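## Task

Scene 1: on the tall shelving unit, a jar on the third shelf up from the bottom overhangs that shelf's front edge. Move it back so its entire base rests on that same shelf. The unit's other containers must stay where they are, and the jar must not topple or be left leaning, or the task fails.

## Robot and tools

ROBOT. TidyBot++: a wheeled base (0.54 m long, 0.50 m wide, 0.38 m tall) on four powered casters, carrying one seven-joint arm with a two-finger gripper. The shoulder sits 0.12 m ahead of the base centre and 0.68 m above the floor. Cameras: base_camera (fixed on the base, facing forward) and wrist_camera (looks along the hand). The arm begins folded with the hand pointing down.

FRAMES. Base frame: origin on the floor beneath the base centre, x forward, y left, z up, metres. hand_pose is reported in this frame as [x, y, z, qw, qx, qy, qz] for the point between the finger pads; the hand's own z axis runs out along the fingers and the fingers close along its y axis. Odometry frame is the base frame as it was when the scene began; base_odometry counts wheel turns only, so wheel slip shows up as travel. Heading is in rad, left positive, -3.142 to 3.142.

move. One action per call; the action keys are base, joints, target and speeds, and any mix of them starts together.
- base: an object of relative offsets from where the base currently is, measured along its own axes at command start: translate_m (forward +, -2 to 2 m), strafe_m (left +, -2 to 2 m), rotate_rad (counter-clockwise +, -6.3 to 6.3 rad). Not a pose.
- joints: absolute angles by name: joint_1_rad to joint_7_rad in rad, gripper_pos from 0 (open, about 85 mm gap) to 1 (closed, squeezing hard). joint_2_rad limited to ±2.249, joint_4_rad ±2.579, joint_6_rad ±2.099; the others turn freely and take the shorter way, so send under half a turn at a time. Note joint_1_rad positive is clockwise from above, opposite to rotate_rad.
- target: one list of seven numbers, an absolute hand pose in the base frame: x, y, z in metres, then unit quaternion qw, qx, qy, qz. With target, joints may contain only gripper_pos. Results usually land within about 3 cm; to correct, add (wanted position minus hand_pose) to the previous target's x, y, z. To keep the hand still afterward, resend hand_target, not hand_pose.
- speeds: caps for this action only: translate_m and strafe_m 0.05 to 0.5 m/s (give the speed under just one of them when combining), rotate_rad 0.1 to 1.57 rad/s.
- cameras: list of base_camera, wrist_camera or all; [] returns no images.
- blocking: true or omitted returns when everything rests; false returns in about 0.5 s while motion continues. Later moves replace only the targets they name.
Any unknown key makes the call invalid; an out-of-range number gets it refused, and a refusal cancels your remaining move, wait and finished_scene calls in that reply.

wait(seconds 0 to 10, cameras): commands nothing, returns state and images; ends early when motions settle. stop(cameras): brakes all running motions. zoom_image(camera, region [x0, y0, x1, y1] pixels from the top-left, max 504 by 504) enlarges part of the latest image. read_manual gives only licence texts. finished_scene(scene 1 or 2) ends the scene irreversibly; the goal must hold with the robot gone.

RESULT LINES. pictures: order of returned images. move: done, or the worst status. base_status, joint_status, hand_status: done, moving, off_target (rested short and may still push), not_followed (a check withheld the arm's targets; see 'joint command not followed' or 'pose unreachable' with a cause), stopped, contact_stop or time_out (unrequested stops; later calls in the reply are skipped), torque_fault, limit_stop_at_motor_heat. hand_status done means within 10 mm and 2 degrees. joint_positions: current angles and gripper_pos. hand_target: where the hand would sit if joints reached their targets. base_tilt: degrees leaning forward/right. motor_effort: percent of each motor's maximum, bracketed value is the last action's peak; readings have bias and noise. on_its_own: things the robot did uncommanded. Motor temperatures: one per arm joint; MOTOR HOT appears at 60 °C, and at 75 °C an over-temperature stop lets the arm sag for 30 to 60 s. ARM HIT flags the arm striking the base or itself. scene_time: time used.

PRACTICAL LIMITS. Arm link lengths: upper arm 0.42 m, forearm 0.31 m, hand 0.31 m. A downward-pointing hand reaches only about 0.94 m high, near the base. Poses pointing forward, low and close to the base go badly and may drive the arm into the base; unreachable poses wander up to 10 s and end in time_out. Blocked joints keep pushing harder each correction. Base accelerations up to 0.5 m/s2; a blocked base pushes until 14 s time_out and may still report done.

AVOID. Driving or turning the base while the arm is caught on something above about 0.6 m (tip-over). Pushing or pulling sideways with a raised, stretched arm, or swinging it sideways outstretched. Hard hits that exceed torque limits (104.5 N m joints 1 to 4, 51.3 N m joints 5 to 7), which freeze the arm for 10 s. Knocking other containers, dropping or flinging the jar, slamming, squeezing firmly on a jar still sitting on the shelf, or long stretched holds that heat motors. A loose object may occasionally get a brief push by itself.

Each tool is called after "Request:" as a command line: name --argument value for each argument, lists and objects as JSON in quotes; but a table of rows of numbers goes row by row, as --pt "numbers of a row", without its own name.

## Session

Request:
move

Scene clock: 0.00 s.
Motor temperatures (°C): [39 33 34 41 31 41 48]
base_odometry: x=+0.000 y=+0.000 heading=+0.000
base_tilt: forward=-0.3 right=+0.0
base_status: not commanded
joint_positions: joint_1_rad=+0.007 joint_2_rad=-0.366 joint_3_rad=+3.152 joint_4_rad=-2.510 joint_5_rad=+0.034 joint_6_rad=-0.825 joint_7_rad=+1.597 gripper_pos=+0.000
joint_status: not commanded
motor_effort: joint_1_rad=-1 joint_2_rad=-2 joint_3_rad=+0 joint_4_rad=+13 joint_5_rad=+0 joint_6_rad=+2 joint_7_rad=-1
hand_pose: x=+0.2860 y=-0.0090 z=+0.5976 quat_wxyz=(+0.014, +0.996, +0.015, +0.086) (m; base frame)
hand_target: x=+0.2858 y=-0.0090 z=+0.5975 quat_wxyz=(+0.014, +0.996, +0.015, +0.085) (m; base frame)
hand_status: not commanded
pictures: base_camera, wrist_camera
Images, in order (width x height): base_camera 644x364, wrist_camera 644x476.

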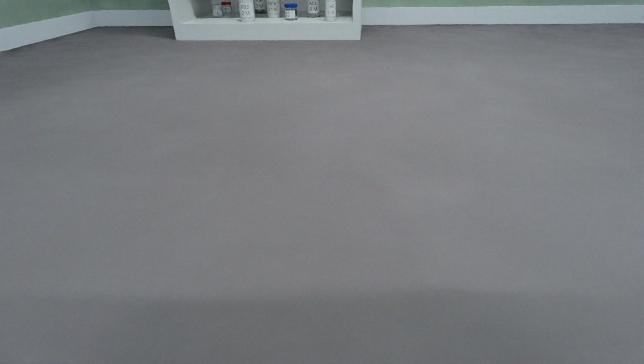

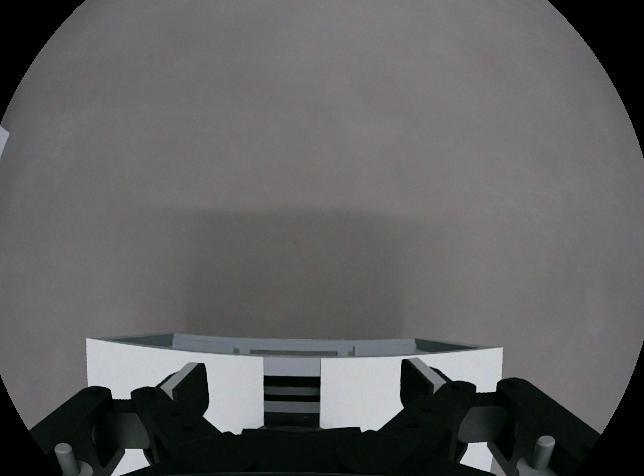

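Request:
move --joints '{"joint_1_rad": 0.0, "joint_2_rad": -0.366, "joint_3_rad": 3.14, "joint_4_rad": -2.5, "joint_5_rad": 0.0, "joint_6_rad": 0.573, "joint_7_rad": 1.57}'

Scene clock: 3.97 s.
Motor temperatures (°C): [39 33 34 41 31 41 48]
move: done
base_odometry: x=+0.000 y=+0.000 heading=+0.000
base_tilt: forward=-0.3 right=-0.1
base_status: not commanded
joint_positions: joint_1_rad=+0.007 joint_2_rad=-0.366 joint_3_rad=+3.152 joint_4_rad=-2.499 joint_5_rad=+0.034 joint_6_rad=+0.501 joint_7_rad=+1.597 gripper_pos=+0.000
joint_status: all done
motor_effort: joint_1_rad=+0(2) joint_2_rad=-6(7) joint_3_rad=+0(1) joint_4_rad=+19(19) joint_5_rad=+0(1) joint_6_rad=+9(9) joint_7_rad=-1(2)
hand_pose: x=+0.5453 y=-0.0013 z=+0.8880 quat_wxyz=(+0.018, +0.728, +0.019, +0.685) (m; base frame)
hand_target: x=+0.5455 y=+0.0021 z=+0.9099 quat_wxyz=(-0.001, +0.704, +0.000, +0.711) (m; base frame)
hand_status: not commanded
pictures: base_camera, wrist_camera
Images, in order (width x height): base_camera 644x364, wrist_camera 644x476.

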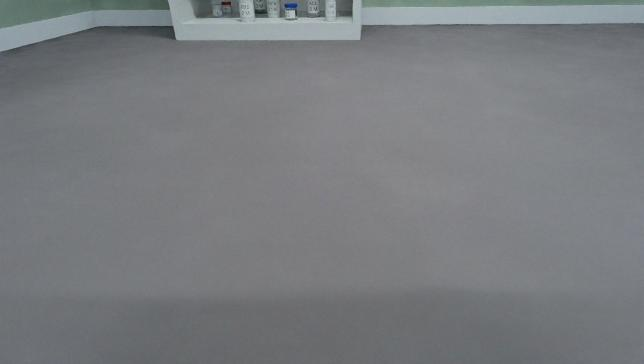

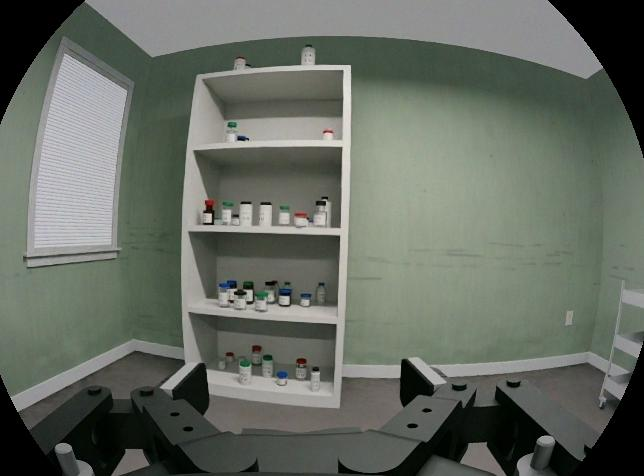

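Request:
zoom_image --camera "wrist_camera" --region '[170, 40, 370, 240]'

Request:
zoom_image --camera "wrist_camera" --region '[170, 180, 370, 420]'

Scaled by 2.520.

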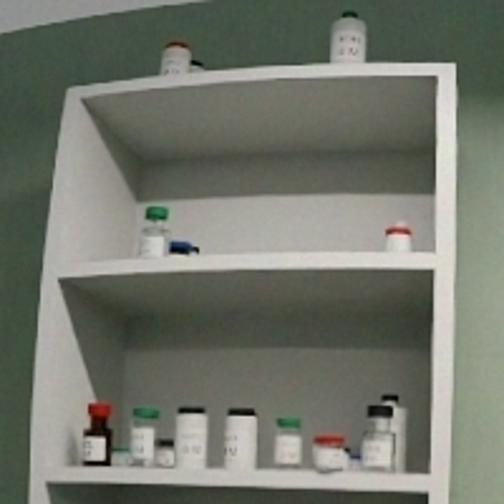

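Scaled by 2.100.

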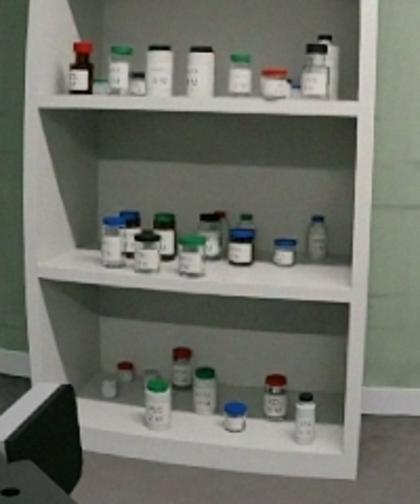

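Request:
move --base '{"translate_m": 1.0, "strafe_m": 0.1}'

Scene clock: 12.77 s.
Motor temperatures (°C): [38 32 34 41 31 41 48]
move: done
base_odometry: x=+1.000 y=+0.100 heading=+0.000
base_tilt: forward=-0.3 right=-0.1
base_status: done
joint_positions: joint_1_rad=+0.007 joint_2_rad=-0.366 joint_3_rad=+3.152 joint_4_rad=-2.499 joint_5_rad=+0.034 joint_6_rad=+0.504 joint_7_rad=+1.597 gripper_pos=+0.000
joint_status: not commanded
motor_effort: joint_1_rad=+0(1) joint_2_rad=-6(9) joint_3_rad=+0(0) joint_4_rad=+19(20) joint_5_rad=+0(0) joint_6_rad=+9(10) joint_7_rad=-1(2)
hand_pose: x=+0.5454 y=-0.0013 z=+0.8889 quat_wxyz=(+0.018, +0.727, +0.019, +0.686) (m; base frame)
hand_target: x=+0.5455 y=+0.0021 z=+0.9099 quat_wxyz=(-0.001, +0.704, +0.000, +0.711) (m; base frame)
hand_status: not commanded
pictures: base_camera, wrist_camera
Images, in order (width x height): base_camera 644x364, wrist_camera 644x476.

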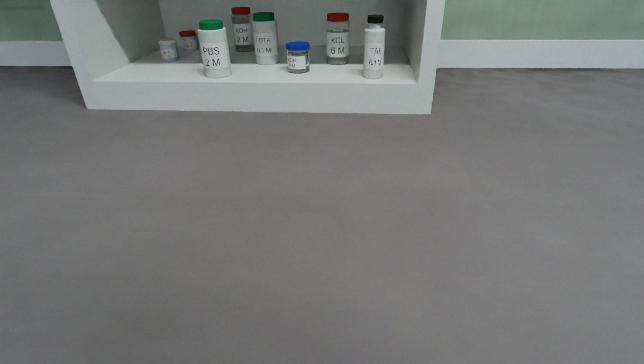

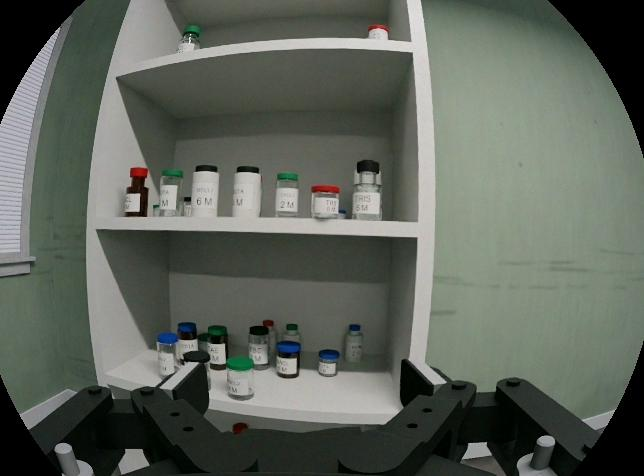

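Request:
zoom_image --camera "wrist_camera" --region '[110, 150, 430, 250]'

Request:
zoom_image --camera "wrist_camera" --region '[260, 150, 400, 240]'

Scaled by 1.575.

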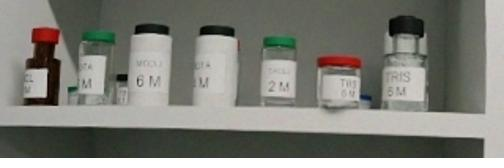

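Scaled by 3.600.

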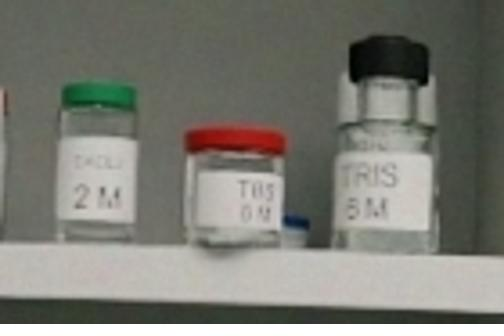

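Request:
move --base '{"translate_m": 0.25, "strafe_m": 0.02, "rotate_rad": -0.033}' --joints '{"joint_1_rad": 0.0, "joint_2_rad": 0.0, "joint_3_rad": 3.14, "joint_4_rad": -1.0, "joint_5_rad": 0.0, "joint_6_rad": -1.1, "joint_7_rad": 1.57, "gripper_pos": 0.5}'

Scene clock: 22.10 s.
Motor temperatures (°C): [38 32 34 41 31 41 47]
move: done
base_odometry: x=+1.250 y=+0.120 heading=-0.034
base_tilt: forward=-0.2 right=-0.1
base_status: done
joint_positions: joint_1_rad=+0.006 joint_2_rad=-0.017 joint_3_rad=+3.152 joint_4_rad=-1.008 joint_5_rad=+0.034 joint_6_rad=-1.030 joint_7_rad=+1.597 gripper_pos=+0.500
joint_status: all done
motor_effort: joint_1_rad=-1(2) joint_2_rad=-19(20) joint_3_rad=+0(1) joint_4_rad=+18(22) joint_5_rad=+0(1) joint_6_rad=+8(10) joint_7_rad=+0(2)
hand_pose: x=+0.6550 y=-0.0168 z=+1.1391 quat_wxyz=(+0.029, +0.847, +0.004, +0.531) (m; base frame)
hand_target: x=+0.6522 y=+0.0022 z=+1.1153 quat_wxyz=(-0.001, +0.867, +0.000, +0.498) (m; base frame)
hand_status: not commanded
pictures: base_camera, wrist_camera
Images, in order (width x height): base_camera 644x364, wrist_camera 644x476.

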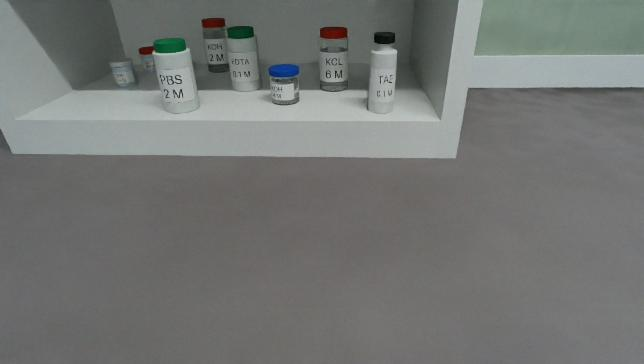

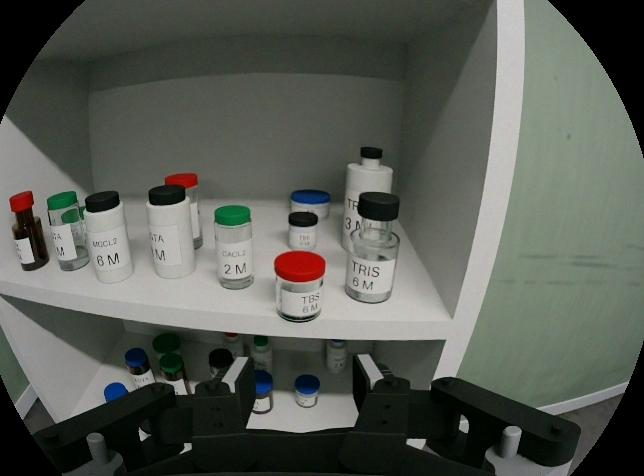

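Request:
zoom_image --camera "wrist_camera" --region '[200, 130, 460, 350]'

Scaled by 1.938.

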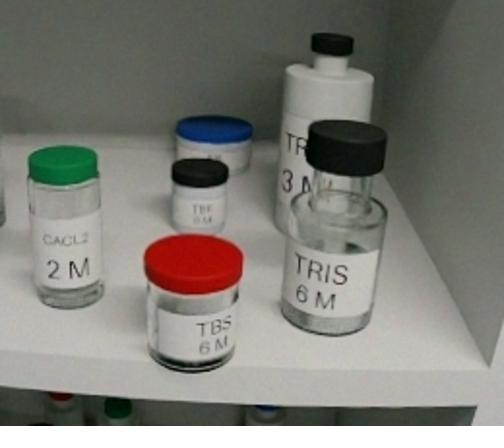

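Request:
zoom_image --camera "wrist_camera" --region '[250, 240, 410, 350]'

Request:
zoom_image --camera "base_camera" --region '[0, 90, 500, 190]'

Scaled by 3.150.

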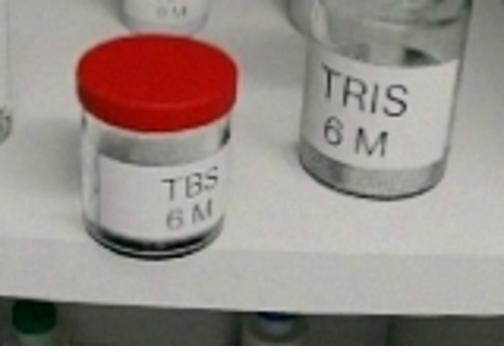

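Scaled by 1.008.

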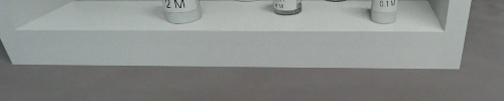

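Request:
zoom_image --camera "wrist_camera" --region '[250, 290, 350, 350]'

Request:
zoom_image --camera "wrist_camera" --region '[320, 280, 460, 350]'

Scaled by 5.040.

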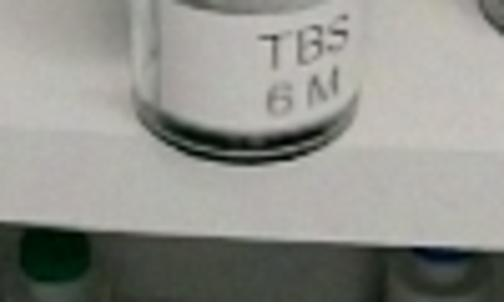

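Scaled by 3.600.

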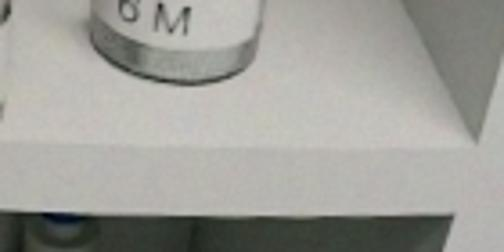

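Request:
move --joints '{"joint_1_rad": 0.0, "joint_2_rad": 0.126, "joint_3_rad": 3.14, "joint_4_rad": -1.661, "joint_5_rad": 0.0, "joint_6_rad": 0.25, "joint_7_rad": 1.54}'

Scene clock: 39.43 s.
Motor temperatures (°C): [37 32 33 41 31 41 47]
move: done
base_odometry: x=+1.250 y=+0.120 heading=-0.034
base_tilt: forward=-0.2 right=+0.0
base_status: not commanded
joint_positions: joint_1_rad=+0.006 joint_2_rad=+0.119 joint_3_rad=+3.152 joint_4_rad=-1.639 joint_5_rad=+0.034 joint_6_rad=+0.176 joint_7_rad=+1.594 gripper_pos=+0.500
joint_status: all done
motor_effort: joint_1_rad=-1(2) joint_2_rad=-27(29) joint_3_rad=-1(1) joint_4_rad=+20(22) joint_5_rad=+0(1) joint_6_rad=+9(10) joint_7_rad=+0(2)
hand_pose: x=+0.7892 y=-0.0074 z=+1.0374 quat_wxyz=(+0.024, +0.711, +0.017, +0.703) (m; base frame)
hand_target: x=+0.7900 y=+0.0023 z=+1.0423 quat_wxyz=(-0.012, +0.695, -0.010, +0.719) (m; base frame)
hand_status: not commanded
pictures: base_camera, wrist_camera
Images, in order (width x height): base_camera 644x364, wrist_camera 644x476.

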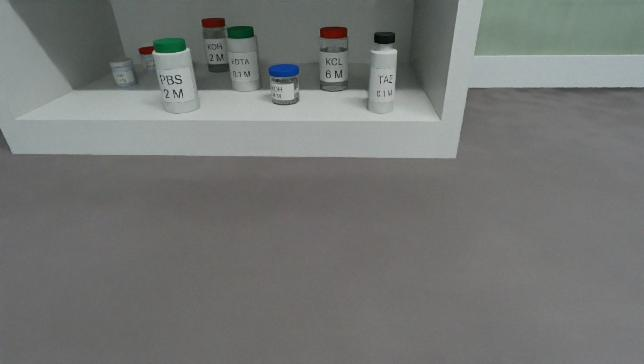

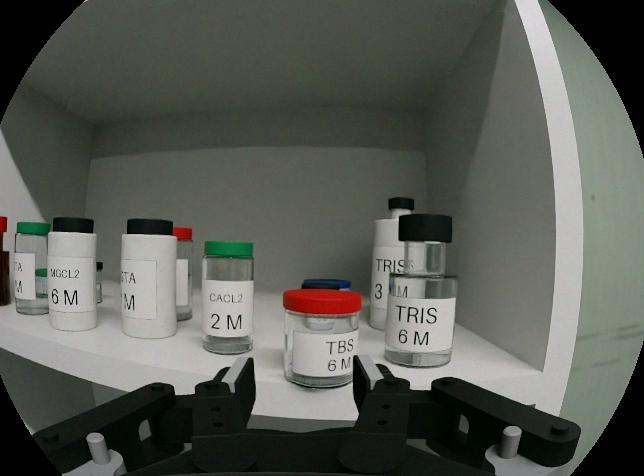

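Request:
zoom_image --camera "wrist_camera" --region '[200, 270, 420, 430]'

Scaled by 2.291.

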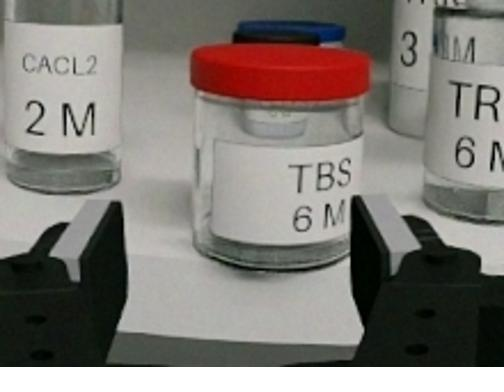

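Request:
move --base '{"translate_m": 0.06, "strafe_m": -0.011}' --speeds '{"translate_m": 0.15}' --joints '{"joint_2_rad": 0.142}'

Scene clock: 48.57 s.
Motor temperatures (°C): [37 33 33 40 31 41 47]
move: done
base_odometry: x=+1.310 y=+0.107 heading=-0.034
base_tilt: forward=-0.2 right=+0.0
base_status: done
joint_positions: joint_1_rad=+0.006 joint_2_rad=+0.145 joint_3_rad=+3.152 joint_4_rad=-1.641 joint_5_rad=+0.034 joint_6_rad=+0.180 joint_7_rad=+1.594 gripper_pos=+0.500
joint_status: all done
motor_effort: joint_1_rad=-1(2) joint_2_rad=-27(31) joint_3_rad=+0(1) joint_4_rad=+20(22) joint_5_rad=+0(0) joint_6_rad=+9(10) joint_7_rad=-1(2)
hand_pose: x=+0.7981 y=-0.0072 z=+1.0202 quat_wxyz=(+0.024, +0.719, +0.017, +0.694) (m; base frame)
hand_target: x=+0.7957 y=+0.0023 z=+1.0316 quat_wxyz=(-0.012, +0.701, -0.010, +0.713) (m; base frame)
hand_status: not commanded
pictures: base_camera, wrist_camera
Images, in order (width x height): base_camera 644x364, wrist_camera 644x476.

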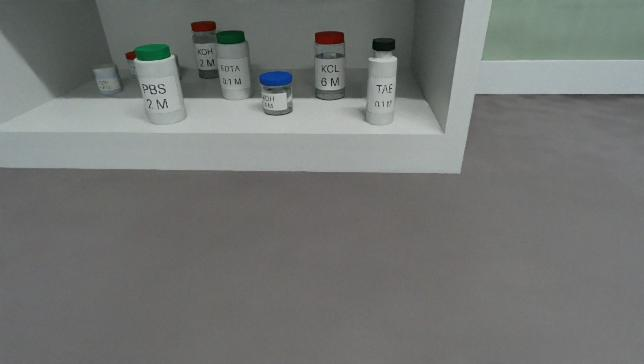

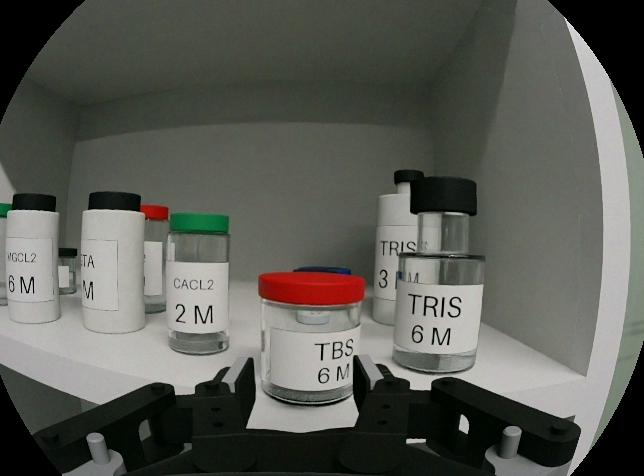

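Request:
zoom_image --camera "wrist_camera" --region '[200, 250, 420, 430]'

Scaled by 2.291.

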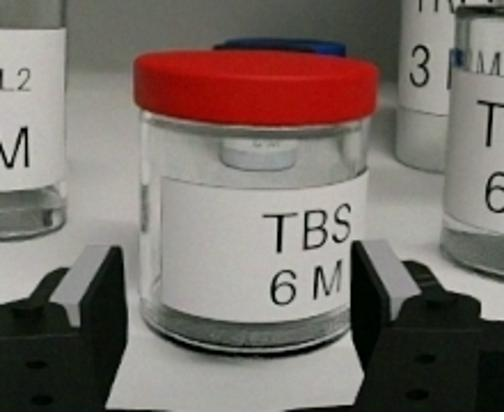

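Request:
zoom_image --camera "wrist_camera" --region '[245, 370, 365, 430]'

Request:
zoom_image --camera "wrist_camera" --region '[80, 310, 260, 400]'

Scaled by 4.200.

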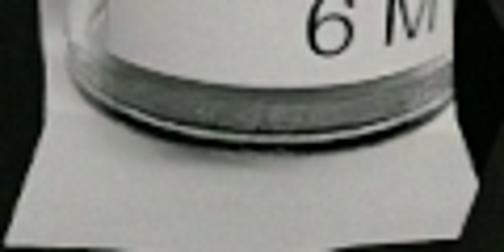

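Scaled by 2.800.

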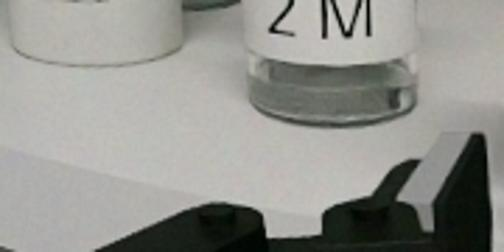

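Request:
move --base '{"translate_m": 0.015, "strafe_m": -0.004}' --speeds '{"translate_m": 0.1}' --joints '{"joint_2_rad": 0.128}'

Scene clock: 55.40 s.
Motor temperatures (°C): [37 33 33 40 31 41 47]
move: done
base_odometry: x=+1.325 y=+0.102 heading=-0.033
base_tilt: forward=-0.2 right=-0.1
base_status: done
joint_positions: joint_1_rad=+0.006 joint_2_rad=+0.143 joint_3_rad=+3.152 joint_4_rad=-1.642 joint_5_rad=+0.034 joint_6_rad=+0.181 joint_7_rad=+1.594 gripper_pos=+0.500
joint_status: all done
motor_effort: joint_1_rad=+0(2) joint_2_rad=-28(31) joint_3_rad=-1(2) joint_4_rad=+21(22) joint_5_rad=+0(0) joint_6_rad=+9(10) joint_7_rad=-1(1)
hand_pose: x=+0.7975 y=-0.0070 z=+1.0211 quat_wxyz=(+0.024, +0.719, +0.017, +0.695) (m; base frame)
hand_target: x=+0.7907 y=+0.0023 z=+1.0410 quat_wxyz=(-0.012, +0.696, -0.010, +0.718) (m; base frame)
hand_status: not commanded
pictures: base_camera, wrist_camera
Images, in order (width x height): base_camera 644x364, wrist_camera 644x476.

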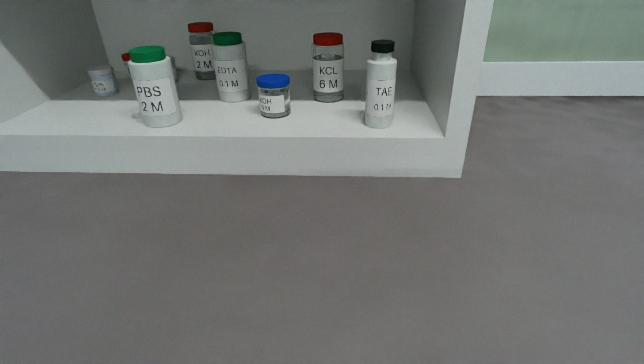

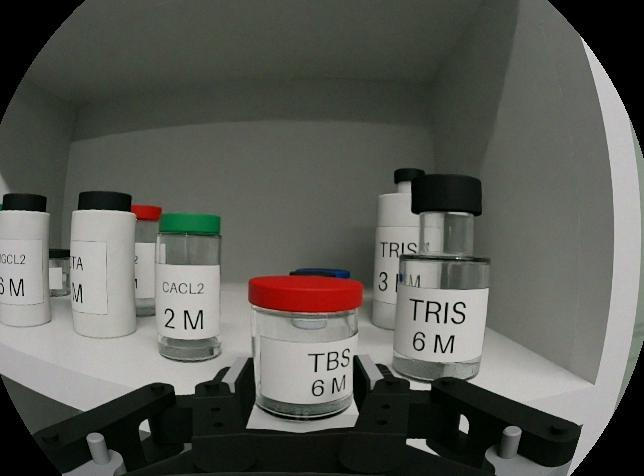

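Request:
move --joints '{"joint_2_rad": 0.106}'

Scene clock: 56.50 s.
Motor temperatures (°C): [37 33 33 40 31 41 47]
move: done
base_odometry: x=+1.325 y=+0.102 heading=-0.033
base_tilt: forward=-0.2 right=+0.0
base_status: not commanded
joint_positions: joint_1_rad=+0.006 joint_2_rad=+0.136 joint_3_rad=+3.152 joint_4_rad=-1.642 joint_5_rad=+0.034 joint_6_rad=+0.182 joint_7_rad=+1.594 gripper_pos=+0.500
joint_status: all done
motor_effort: joint_1_rad=-1(1) joint_2_rad=-27(29) joint_3_rad=-1(1) joint_4_rad=+19(22) joint_5_rad=+0(0) joint_6_rad=+9(9) joint_7_rad=-1(1)
hand_pose: x=+0.7948 y=-0.0070 z=+1.0264 quat_wxyz=(+0.024, +0.716, +0.017, +0.698) (m; base frame)
hand_target: x=+0.7827 y=+0.0023 z=+1.0557 quat_wxyz=(-0.012, +0.688, -0.010, +0.726) (m; base frame)
hand_status: not commanded
pictures: base_camera, wrist_camera
Images, in order (width x height): base_camera 644x364, wrist_camera 644x476.

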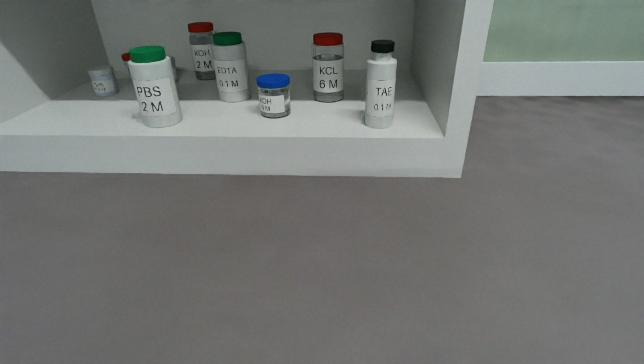

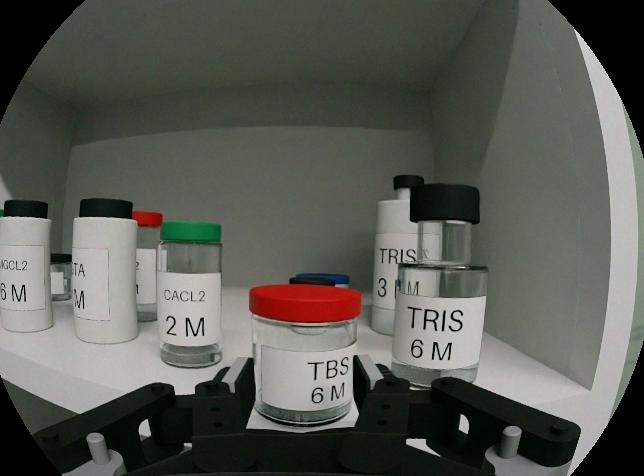

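Request:
zoom_image --camera "wrist_camera" --region '[200, 270, 420, 440]'

Scaled by 2.291.

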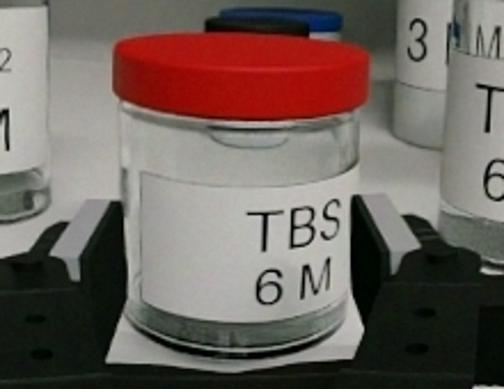

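Request:
move --base '{"translate_m": 0.035}' --speeds '{"translate_m": 0.05}'

Scene clock: 58.80 s.
Motor temperatures (°C): [37 33 33 40 31 41 47]
move: done
base_odometry: x=+1.360 y=+0.101 heading=-0.034
base_tilt: forward=-0.2 right=+0.0
base_status: done
joint_positions: joint_1_rad=+0.006 joint_2_rad=+0.132 joint_3_rad=+3.152 joint_4_rad=-1.642 joint_5_rad=+0.034 joint_6_rad=+0.182 joint_7_rad=+1.594 gripper_pos=+0.500
joint_status: not commanded
motor_effort: joint_1_rad=+0(2) joint_2_rad=-27(30) joint_3_rad=+0(1) joint_4_rad=+21(22) joint_5_rad=+0(0) joint_6_rad=+9(10) joint_7_rad=-1(2)
hand_pose: x=+0.7937 y=-0.0068 z=+1.0286 quat_wxyz=(+0.024, +0.715, +0.017, +0.699) (m; base frame)
hand_target: x=+0.7827 y=+0.0023 z=+1.0557 quat_wxyz=(-0.012, +0.688, -0.010, +0.726) (m; base frame)
hand_status: not commanded
pictures: base_camera, wrist_camera
Images, in order (width x height): base_camera 644x364, wrist_camera 644x476.

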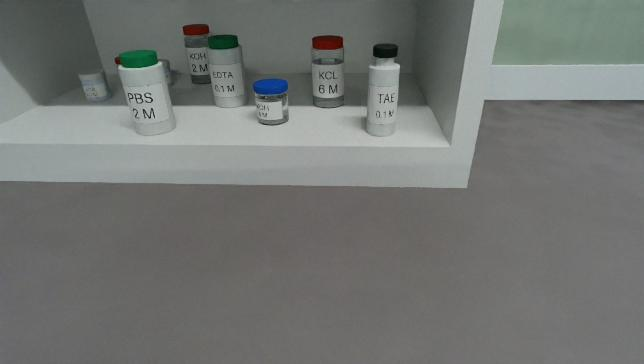

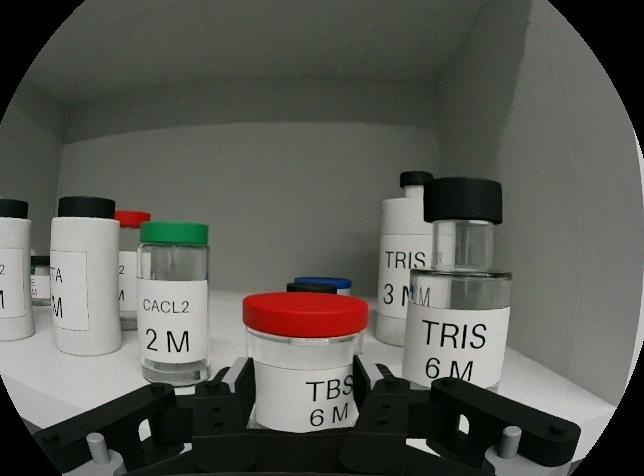

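Request:
zoom_image --camera "wrist_camera" --region '[180, 270, 440, 440]'

Scaled by 1.938.

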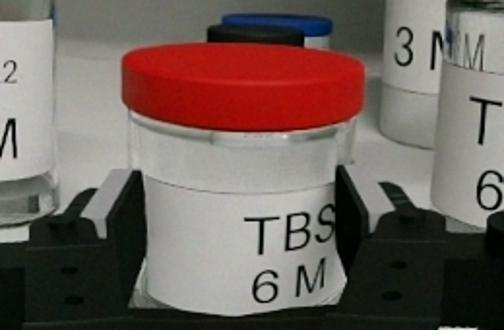

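Request:
move --base '{"translate_m": 0.018}' --speeds '{"translate_m": 0.05}'

Request:
zoom_image --camera "wrist_camera" --region '[180, 270, 440, 440]'

Scene clock: 61.37 s.
Motor temperatures (°C): [37 33 33 40 31 41 47]
move: done
base_odometry: x=+1.378 y=+0.100 heading=-0.034
base_tilt: forward=-0.2 right=-0.1
base_status: done
joint_positions: joint_1_rad=+0.006 joint_2_rad=+0.130 joint_3_rad=+3.152 joint_4_rad=-1.642 joint_5_rad=+0.034 joint_6_rad=+0.182 joint_7_rad=+1.594 gripper_pos=+0.500
joint_status: not commanded
motor_effort: joint_1_rad=+0(2) joint_2_rad=-27(30) joint_3_rad=+0(1) joint_4_rad=+20(22) joint_5_rad=+0(0) joint_6_rad=+9(10) joint_7_rad=-1(2)
hand_pose: x=+0.7929 y=-0.0068 z=+1.0302 quat_wxyz=(+0.024, +0.714, +0.017, +0.700) (m; base frame)
hand_target: x=+0.7827 y=+0.0023 z=+1.0557 quat_wxyz=(-0.012, +0.688, -0.010, +0.726) (m; base frame)
hand_status: not commanded
pictures: base_camera, wrist_camera
Images, in order (width x height): base_camera 644x364, wrist_camera 644x476.

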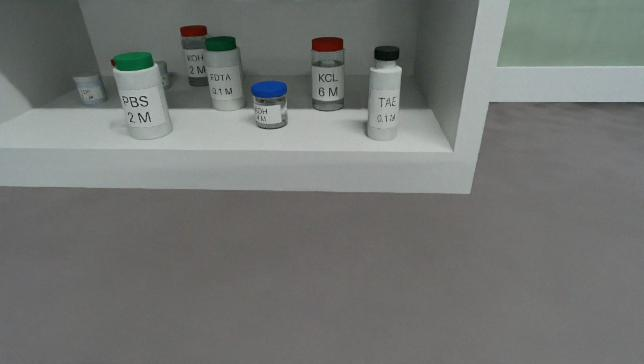

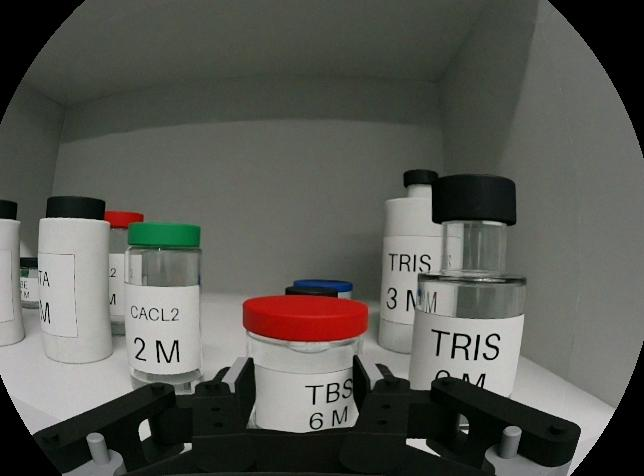

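Scaled by 1.938.

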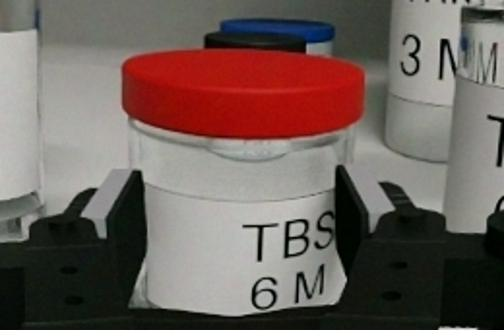

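Request:
move --base '{"translate_m": -0.12}' --speeds '{"translate_m": 0.2}' --cameras '[]'

Request:
move --joints '{"joint_1_rad": 0.0, "joint_2_rad": 0.0, "joint_3_rad": 3.14, "joint_4_rad": -1.0, "joint_5_rad": 0.0, "joint_6_rad": -1.1, "joint_7_rad": 1.57}'

Request:
zoom_image --camera "wrist_camera" --region '[200, 200, 400, 350]'

Scene clock: 64.20 s.
Motor temperatures (°C): [37 33 33 40 31 41 47]
move: done
base_odometry: x=+1.258 y=+0.104 heading=-0.034
base_tilt: forward=-0.3 right=+0.0
base_status: done
joint_positions: joint_1_rad=+0.004 joint_2_rad=+0.126 joint_3_rad=+3.152 joint_4_rad=-1.642 joint_5_rad=+0.034 joint_6_rad=+0.183 joint_7_rad=+1.594 gripper_pos=+0.500
joint_status: not commanded
motor_effort: joint_1_rad=-1(2) joint_2_rad=-27(31) joint_3_rad=-1(2) joint_4_rad=+21(22) joint_5_rad=+0(0) joint_6_rad=+9(10) joint_7_rad=+0(2)
hand_pose: x=+0.7916 y=-0.0057 z=+1.0329 quat_wxyz=(+0.023, +0.712, +0.018, +0.701) (m; base frame)
hand_target: x=+0.7827 y=+0.0023 z=+1.0557 quat_wxyz=(-0.012, +0.688, -0.010, +0.726) (m; base frame)
hand_status: not commanded
pictures: none
No camera images: "cameras" was empty.

Scene clock: 66.60 s.
Motor temperatures (°C): [37 33 33 40 31 41 47]
move: done
base_odometry: x=+1.258 y=+0.104 heading=-0.034
base_tilt: forward=-0.3 right=+0.0
base_status: not commanded
joint_positions: joint_1_rad=+0.004 joint_2_rad=+0.024 joint_3_rad=+3.152 joint_4_rad=-1.005 joint_5_rad=+0.034 joint_6_rad=-1.030 joint_7_rad=+1.594 gripper_pos=+0.500
joint_status: all done
motor_effort: joint_1_rad=-1(2) joint_2_rad=-20(29) joint_3_rad=+0(1) joint_4_rad=+18(23) joint_5_rad=+0(1) joint_6_rad=+8(10) joint_7_rad=-1(3)
hand_pose: x=+0.6733 y=-0.0155 z=+1.1185 quat_wxyz=(+0.027, +0.857, +0.004, +0.515) (m; base frame)
hand_target: x=+0.6522 y=+0.0022 z=+1.1153 quat_wxyz=(-0.001, +0.867, +0.000, +0.498) (m; base frame)
hand_status: not commanded
pictures: base_camera, wrist_camera
Images, in order (width x height): base_camera 644x364, wrist_camera 644x476.

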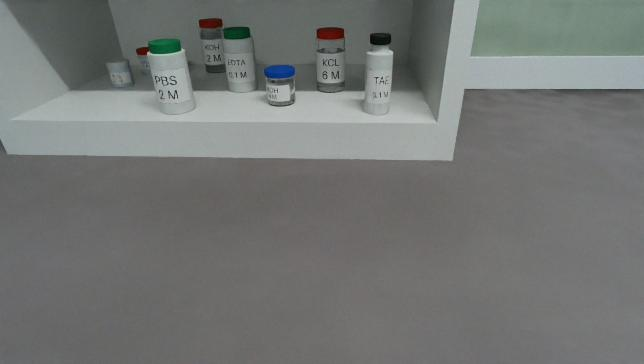

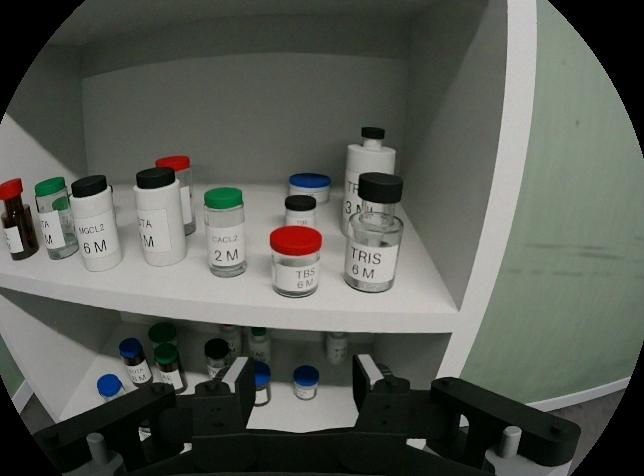

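Scaled by 2.520.

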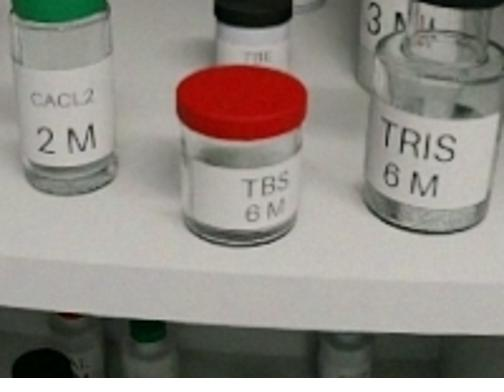

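Request:
finished_scene --scene 1

The scene is finished: the task was done.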